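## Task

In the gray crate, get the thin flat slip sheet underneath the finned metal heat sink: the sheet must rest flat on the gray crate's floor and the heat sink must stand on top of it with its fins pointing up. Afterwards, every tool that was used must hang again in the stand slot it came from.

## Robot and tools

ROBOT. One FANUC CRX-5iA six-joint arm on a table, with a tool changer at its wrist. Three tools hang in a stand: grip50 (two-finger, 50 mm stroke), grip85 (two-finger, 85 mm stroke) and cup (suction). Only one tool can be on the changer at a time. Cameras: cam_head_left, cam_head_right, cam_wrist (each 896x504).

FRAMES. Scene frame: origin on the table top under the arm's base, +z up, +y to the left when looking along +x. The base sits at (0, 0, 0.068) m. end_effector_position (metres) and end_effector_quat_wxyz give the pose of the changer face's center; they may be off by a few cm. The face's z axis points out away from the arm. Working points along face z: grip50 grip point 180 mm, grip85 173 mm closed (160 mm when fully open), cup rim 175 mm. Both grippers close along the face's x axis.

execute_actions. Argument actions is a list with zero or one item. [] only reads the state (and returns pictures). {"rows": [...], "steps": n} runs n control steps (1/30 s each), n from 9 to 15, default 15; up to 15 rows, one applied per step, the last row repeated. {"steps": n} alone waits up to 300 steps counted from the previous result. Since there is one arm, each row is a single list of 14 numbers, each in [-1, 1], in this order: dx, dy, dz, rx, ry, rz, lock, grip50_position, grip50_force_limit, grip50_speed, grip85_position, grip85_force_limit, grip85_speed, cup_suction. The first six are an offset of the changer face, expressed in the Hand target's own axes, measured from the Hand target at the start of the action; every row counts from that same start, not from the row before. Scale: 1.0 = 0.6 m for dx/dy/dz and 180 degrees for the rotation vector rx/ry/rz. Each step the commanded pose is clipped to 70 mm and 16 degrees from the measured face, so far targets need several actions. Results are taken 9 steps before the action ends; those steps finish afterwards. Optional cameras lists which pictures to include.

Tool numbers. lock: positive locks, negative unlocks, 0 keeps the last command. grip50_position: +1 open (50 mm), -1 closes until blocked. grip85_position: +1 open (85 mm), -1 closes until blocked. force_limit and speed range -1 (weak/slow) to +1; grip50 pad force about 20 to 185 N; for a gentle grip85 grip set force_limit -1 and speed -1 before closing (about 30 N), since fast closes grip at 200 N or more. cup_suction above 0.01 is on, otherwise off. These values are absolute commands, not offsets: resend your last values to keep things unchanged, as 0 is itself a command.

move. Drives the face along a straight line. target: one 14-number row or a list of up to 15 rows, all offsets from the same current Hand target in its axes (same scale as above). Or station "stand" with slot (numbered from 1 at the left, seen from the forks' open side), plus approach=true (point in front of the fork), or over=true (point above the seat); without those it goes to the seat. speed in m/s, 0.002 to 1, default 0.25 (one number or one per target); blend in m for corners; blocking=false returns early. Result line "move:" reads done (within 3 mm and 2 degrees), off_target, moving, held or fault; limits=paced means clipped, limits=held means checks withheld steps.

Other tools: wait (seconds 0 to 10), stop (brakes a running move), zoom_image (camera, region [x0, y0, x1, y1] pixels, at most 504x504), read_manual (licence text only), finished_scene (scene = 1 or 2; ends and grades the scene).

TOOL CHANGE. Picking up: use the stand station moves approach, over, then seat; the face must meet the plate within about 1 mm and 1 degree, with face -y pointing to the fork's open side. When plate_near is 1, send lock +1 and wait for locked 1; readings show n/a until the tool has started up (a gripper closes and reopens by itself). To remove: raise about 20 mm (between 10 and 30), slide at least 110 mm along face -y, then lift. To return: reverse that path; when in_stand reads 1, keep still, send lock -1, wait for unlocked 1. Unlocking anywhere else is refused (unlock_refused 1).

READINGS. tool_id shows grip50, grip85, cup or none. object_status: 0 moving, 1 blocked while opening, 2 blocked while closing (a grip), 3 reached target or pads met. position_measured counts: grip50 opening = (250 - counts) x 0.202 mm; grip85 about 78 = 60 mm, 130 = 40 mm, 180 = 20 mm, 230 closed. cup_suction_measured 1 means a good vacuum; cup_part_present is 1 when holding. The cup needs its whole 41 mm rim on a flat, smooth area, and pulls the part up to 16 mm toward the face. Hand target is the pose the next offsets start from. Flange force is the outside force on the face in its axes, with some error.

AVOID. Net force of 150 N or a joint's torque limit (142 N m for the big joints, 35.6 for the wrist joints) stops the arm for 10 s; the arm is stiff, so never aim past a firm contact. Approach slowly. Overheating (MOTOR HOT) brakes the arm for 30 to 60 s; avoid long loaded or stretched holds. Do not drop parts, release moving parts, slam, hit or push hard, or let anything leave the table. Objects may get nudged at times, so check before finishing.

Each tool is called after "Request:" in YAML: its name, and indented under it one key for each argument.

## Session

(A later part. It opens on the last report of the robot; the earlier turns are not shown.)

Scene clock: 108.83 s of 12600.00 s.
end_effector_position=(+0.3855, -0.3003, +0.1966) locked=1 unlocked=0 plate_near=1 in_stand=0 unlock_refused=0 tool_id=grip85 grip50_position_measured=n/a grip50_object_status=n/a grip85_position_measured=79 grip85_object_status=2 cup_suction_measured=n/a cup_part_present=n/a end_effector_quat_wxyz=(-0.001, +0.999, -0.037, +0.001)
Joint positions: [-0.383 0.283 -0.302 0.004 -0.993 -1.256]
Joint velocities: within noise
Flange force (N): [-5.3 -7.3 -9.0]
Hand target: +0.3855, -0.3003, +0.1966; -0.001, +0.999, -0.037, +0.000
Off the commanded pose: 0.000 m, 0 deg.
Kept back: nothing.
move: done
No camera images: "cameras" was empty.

Request:
move:
  target: [0,0,0.0004,0,0,0,0,1,-1,-1,-1,-0.2,-1,0]
  speed: 0.006
  cameras: []

Request:
move:
  target: [0,0,0,0,0,0,0,1,-1,-1,1,-0.2,-1,0]
  cameras: []

Request:
move:
  target: [0,0,-0.3,0,0,0,0,1,-1,-1,1,-0.2,-1,0]
  speed: 0.2

Request:
zoom_image:
  camera: "cam_head_left"
  region: [490, 160, 610, 270]

Request:
move:
  station: "stand"
  slot: 1
  approach: true
  speed: 0.3
  cameras: []

Request:
move:
  station: "stand"
  slot: 1
  over: true
  speed: 0.15
  cameras: []

Request:
move:
  station: "stand"
  slot: 1
  speed: 0.02
  cameras: []

Request:
execute_actions:
  actions:
    - {"rows":[[0,0,0,0,0,0,-1,1,-1,-1,1,-0.2,-1,0]],"steps":15}

Request:
execute_actions:
  actions:
    - {"steps":45}

Request:
move:
  station: "stand"
  slot: 1
  over: true
  speed: 0.08

Scene clock: 110.40 s of 12600.00 s.
end_effector_position=(+0.3855, -0.3003, +0.1964) locked=1 unlocked=0 plate_near=1 in_stand=0 unlock_refused=0 tool_id=grip85 grip50_position_measured=n/a grip50_object_status=n/a grip85_position_measured=79 grip85_object_status=2 cup_suction_measured=n/a cup_part_present=n/a end_effector_quat_wxyz=(-0.001, +0.999, -0.037, +0.001)
Joint positions: [-0.383 0.284 -0.302 0.004 -0.992 -1.256]
Joint velocities: within noise
Flange force (N): [-8.9 -12.8 -32.7]
Hand target: +0.3855, -0.3003, +0.1963; -0.001, +0.999, -0.037, +0.000
Off the commanded pose: 0.000 m, 0 deg.
Kept back: nothing.
move: done
No camera images: "cameras" was empty.

Scene clock: 112.13 s of 12600.00 s.
end_effector_position=(+0.3855, -0.3003, +0.1963) locked=1 unlocked=0 plate_near=1 in_stand=0 unlock_refused=0 tool_id=grip85 grip50_position_measured=n/a grip50_object_status=n/a grip85_position_measured=3 grip85_object_status=3 cup_suction_measured=n/a cup_part_present=n/a end_effector_quat_wxyz=(-0.001, +0.999, -0.037, +0.000)
Joint positions: [-0.383 0.284 -0.302 0.004 -0.992 -1.256]
Joint velocities: within noise
Flange force (N): [-4.6 -5.2 -0.4]
Hand target: +0.3855, -0.3003, +0.1963; -0.001, +0.999, -0.037, +0.000
Off the commanded pose: 0.000 m, 0 deg.
Kept back: nothing.
move: done
No camera images: "cameras" was empty.

Scene clock: 113.50 s of 12600.00 s.
end_effector_position=(+0.3853, -0.3007, +0.3763) locked=1 unlocked=0 plate_near=1 in_stand=0 unlock_refused=0 tool_id=grip85 grip50_position_measured=n/a grip50_object_status=n/a grip85_position_measured=3 grip85_object_status=3 cup_suction_measured=n/a cup_part_present=n/a end_effector_quat_wxyz=(-0.001, +0.999, -0.037, +0.001)
Joint positions: [-0.382 0.123 -0.043 0.003 -1.412 -1.256]
Joint velocities: [-0.001 0 0.005 0 -0.004 0]
Flange force (N): [-4.4 -4.9 2.3]
Hand target: +0.3853, -0.3008, +0.3763; -0.001, +0.999, -0.037, +0.000
Off the commanded pose: 0.000 m, 0 deg.
Kept back: nothing.
move: done

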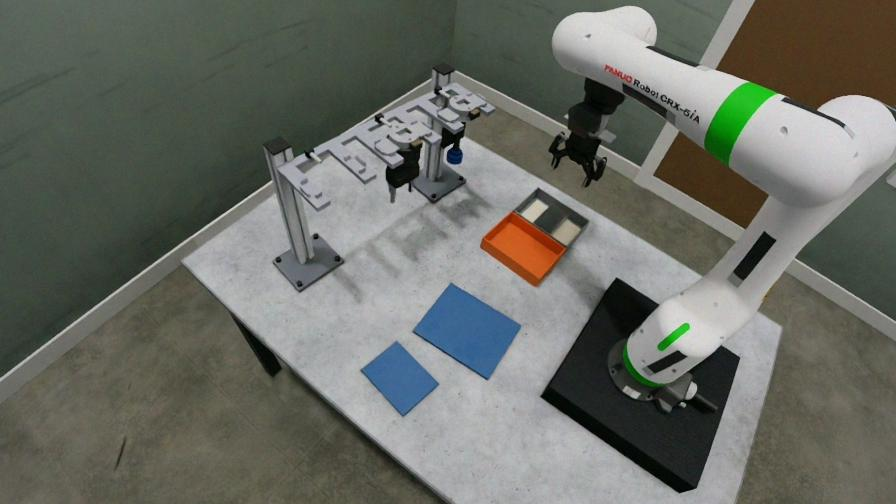

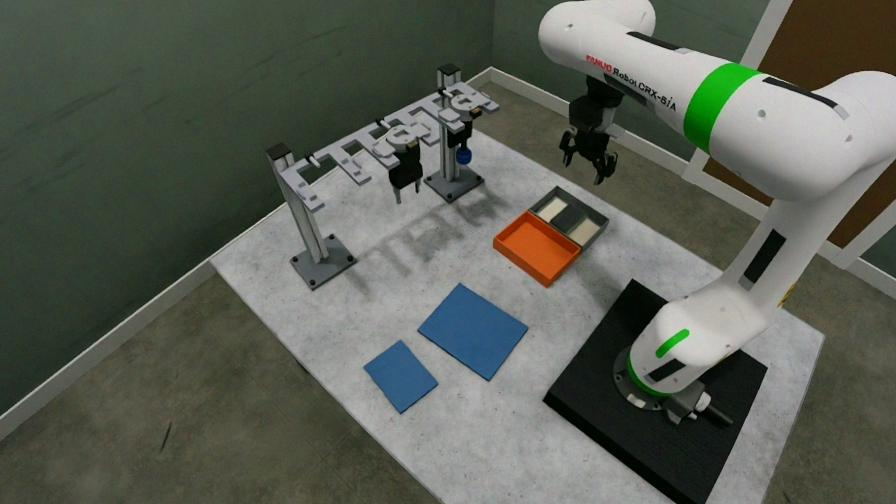

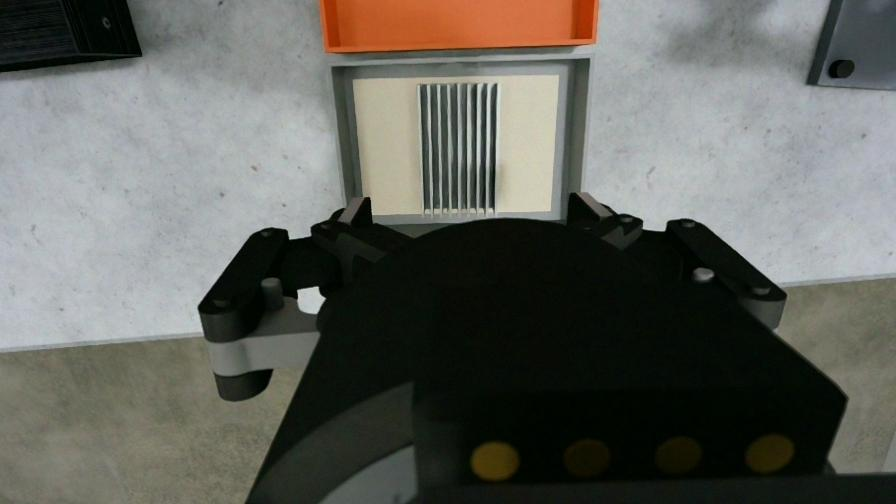

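Scaled by 4.200 from the camera's 896x504 image, which has a finer 1280x720 frame.

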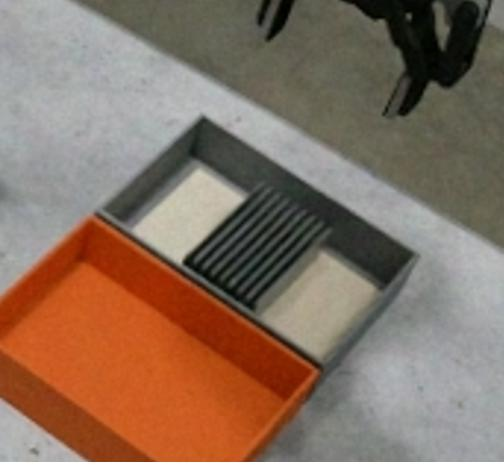

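Scene clock: 116.53 s of 12600.00 s.
end_effector_position=(+0.5588, +0.2217, +0.3840) locked=1 unlocked=0 plate_near=1 in_stand=0 unlock_refused=0 tool_id=grip85 grip50_position_measured=n/a grip50_object_status=n/a grip85_position_measured=3 grip85_object_status=3 cup_suction_measured=n/a cup_part_present=n/a end_effector_quat_wxyz=(-0.001, +0.755, +0.655, +0.001)
Joint positions: [0.599 0.409 0.328 -0.005 -1.497 -0.734]
Joint velocities: within noise
Flange force (N): [-1.3 -8.7 1.8]
Hand target: +0.5588, +0.2218, +0.3840; -0.001, +0.755, +0.655, +0.001
Off the commanded pose: 0.000 m, 0 deg.
Kept back: nothing.
move: done; to station stand, slot 1, approach point
No camera images: "cameras" was empty.

Scene clock: 118.00 s of 12600.00 s.
end_effector_position=(+0.6973, +0.2024, +0.3847) locked=1 unlocked=0 plate_near=1 in_stand=0 unlock_refused=0 tool_id=grip85 grip50_position_measured=n/a grip50_object_status=n/a grip85_position_measured=3 grip85_object_status=3 cup_suction_measured=n/a cup_part_present=n/a end_effector_quat_wxyz=(+0.000, +0.755, +0.655, +0.002)
Joint positions: [0.467 0.793 0.917 -0.003 -1.701 -0.602]
Joint velocities: [-0.002 0.007 0.013 -0.001 -0.008 0.001]
Flange force (N): no reading
Hand target: +0.6974, +0.2025, +0.3847; +0.000, +0.755, +0.655, +0.001
Off the commanded pose: 0.000 m, 0 deg.
Kept back: nothing.
move: done; to station stand, slot 1, over the seat
No camera images: "cameras" was empty.

Scene clock: 119.37 s of 12600.00 s.
end_effector_position=(+0.6975, +0.2025, +0.3631) locked=1 unlocked=0 plate_near=1 in_stand=1 unlock_refused=0 tool_id=grip85 grip50_position_measured=n/a grip50_object_status=n/a grip85_position_measured=3 grip85_object_status=3 cup_suction_measured=n/a cup_part_present=n/a end_effector_quat_wxyz=(+0.000, +0.755, +0.655, +0.002)
Joint positions: [0.467 0.785 0.853 -0.003 -1.645 -0.602]
Joint velocities: within noise
Flange force (N): [-2.9 -14.1 -16.3]
Hand target: +0.6975, +0.2025, +0.3627; +0.000, +0.755, +0.655, +0.001
Off the commanded pose: 0.000 m, 0 deg.
Kept back: nothing.
move: done; to station stand, slot 1
No camera images: "cameras" was empty.

Scene clock: 119.57 s of 12600.00 s.
end_effector_position=(+0.6975, +0.2024, +0.3629) locked=1 unlocked=0 plate_near=1 in_stand=1 unlock_refused=0 tool_id=grip85 grip50_position_measured=n/a grip50_object_status=n/a grip85_position_measured=3 grip85_object_status=3 cup_suction_measured=n/a cup_part_present=n/a end_effector_quat_wxyz=(+0.000, +0.755, +0.655, +0.002)
Joint positions: [0.467 0.785 0.853 -0.003 -1.645 -0.602]
Joint velocities: within noise
Flange force (N): [-0.5 -12.0 -20.2]
Hand target: +0.6975, +0.2025, +0.3627; +0.000, +0.755, +0.655, +0.001
Steps of this call (1-6: this action's first 6). Readings (end_effector_position | what the end effector reports):
1: (+0.6975, +0.2025, +0.3630) | locked=1 unlocked=0 plate_near=1 in_stand=1 unlock_refused=0 tool_id=grip85 grip50_position_measured=n/a grip50_object_status=n/a grip85_position_measured=3 grip85_object_status=3 cup_suction_measured=n/a cup_part_present=n/a
2: (+0.6975, +0.2025, +0.3630) | locked=1 unlocked=0 plate_near=1 in_stand=1 unlock_refused=0 tool_id=grip85 grip50_position_measured=n/a grip50_object_status=n/a grip85_position_measured=3 grip85_object_status=3 cup_suction_measured=n/a cup_part_present=n/a
4: (+0.6975, +0.2025, +0.3629) | locked=1 unlocked=0 plate_near=1 in_stand=1 unlock_refused=0 tool_id=grip85 grip50_position_measured=n/a grip50_object_status=n/a grip85_position_measured=3 grip85_object_status=3 cup_suction_measured=n/a cup_part_present=n/a
6: the state above

Scene clock: 121.07 s of 12600.00 s.
end_effector_position=(+0.6975, +0.2025, +0.3627) locked=0 unlocked=1 plate_near=1 in_stand=1 unlock_refused=0 tool_id=none grip50_position_measured=n/a grip50_object_status=n/a grip85_position_measured=n/a grip85_object_status=n/a cup_suction_measured=n/a cup_part_present=n/a end_effector_quat_wxyz=(+0.000, +0.755, +0.655, +0.001)
Joint positions: [0.467 0.785 0.853 -0.003 -1.645 -0.602]
Joint velocities: within noise
Flange force (N): [-3.7 -14.2 -23.1]
Hand target: +0.6975, +0.2025, +0.3627; +0.000, +0.755, +0.655, +0.001
Off the commanded pose: 0.000 m, 0 deg.
Steps of this call (1-9: your previous action's last 9; 10-45: nothing new was sent). Readings (end_effector_position | what the end effector reports):
1: (+0.6975, +0.2024, +0.3629) | locked=1 unlocked=0 plate_near=1 in_stand=1 unlock_refused=0 tool_id=grip85 grip50_position_measured=n/a grip50_object_status=n/a grip85_position_measured=3 grip85_object_status=3 cup_suction_measured=n/a cup_part_present=n/a
2: (+0.6975, +0.2024, +0.3629) | locked=1 unlocked=0 plate_near=1 in_stand=1 unlock_refused=0 tool_id=grip85 grip50_position_measured=n/a grip50_object_status=n/a grip85_position_measured=3 grip85_object_status=3 cup_suction_measured=n/a cup_part_present=n/a
4: (+0.6975, +0.2024, +0.3629) | locked=1 unlocked=0 plate_near=1 in_stand=1 unlock_refused=0 tool_id=grip85 grip50_position_measured=n/a grip50_object_status=n/a grip85_position_measured=3 grip85_object_status=3 cup_suction_measured=n/a cup_part_present=n/a
8: (+0.6975, +0.2024, +0.3629) | locked=1 unlocked=0 plate_near=1 in_stand=1 unlock_refused=0 tool_id=grip85 grip50_position_measured=n/a grip50_object_status=n/a grip85_position_measured=3 grip85_object_status=3 cup_suction_measured=n/a cup_part_present=n/a
45: the state above

Scene clock: 121.83 s of 12600.00 s.
end_effector_position=(+0.6974, +0.2025, +0.3846) locked=0 unlocked=1 plate_near=0 in_stand=0 unlock_refused=0 tool_id=none grip50_position_measured=n/a grip50_object_status=n/a grip85_position_measured=n/a grip85_object_status=n/a cup_suction_measured=n/a cup_part_present=n/a end_effector_quat_wxyz=(+0.000, +0.755, +0.655, +0.001)
Joint positions: [0.467 0.794 0.918 -0.003 -1.702 -0.602]
Joint velocities: [0 0.002 0.006 0 -0.007 -0.001]
Flange force (N): no reading
Hand target: +0.6974, +0.2025, +0.3847; +0.000, +0.755, +0.655, +0.001
Off the commanded pose: 0.000 m, 0 deg.
Kept back: nothing.
move: done; to station stand, slot 1, over the seat

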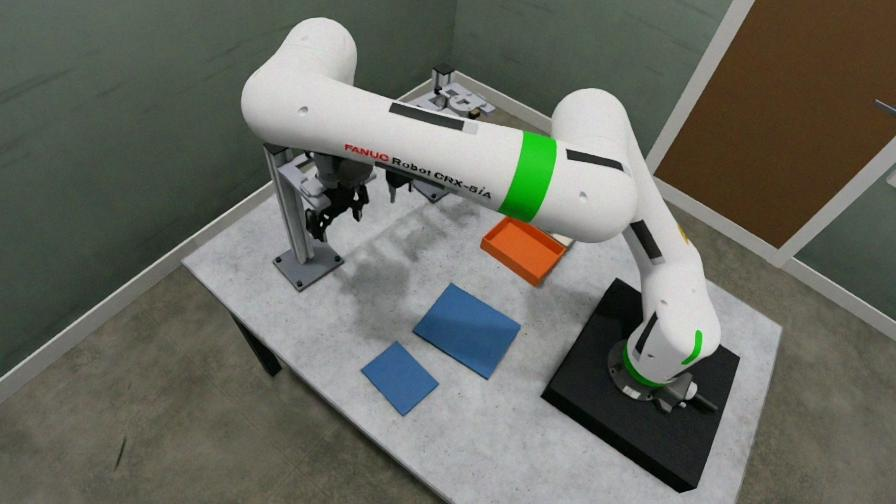

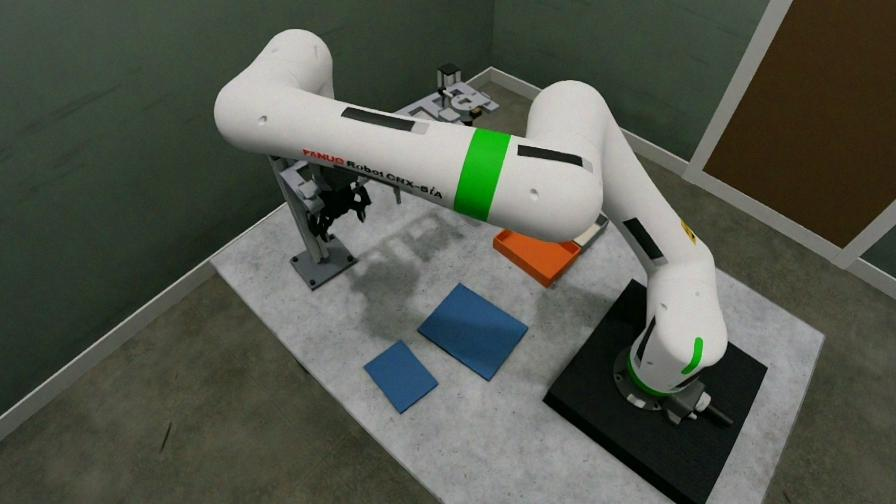

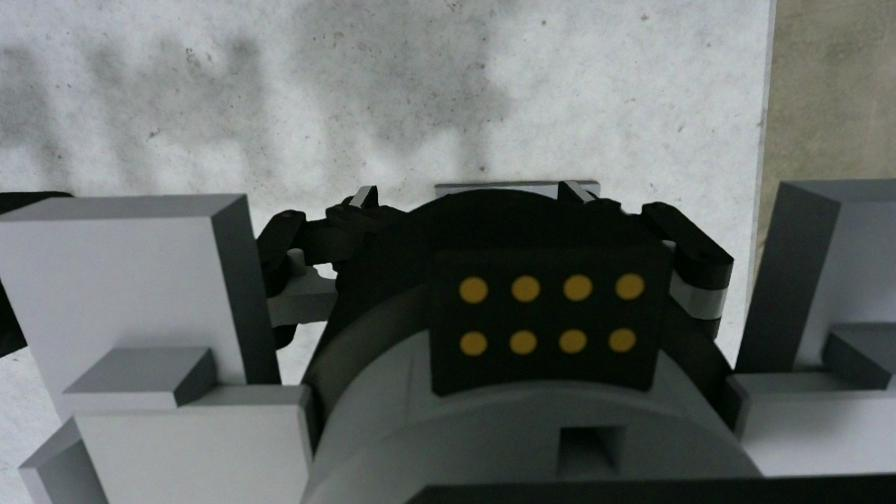

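Request:
finished_scene:
  scene: 2

The scene is finished: the task was done.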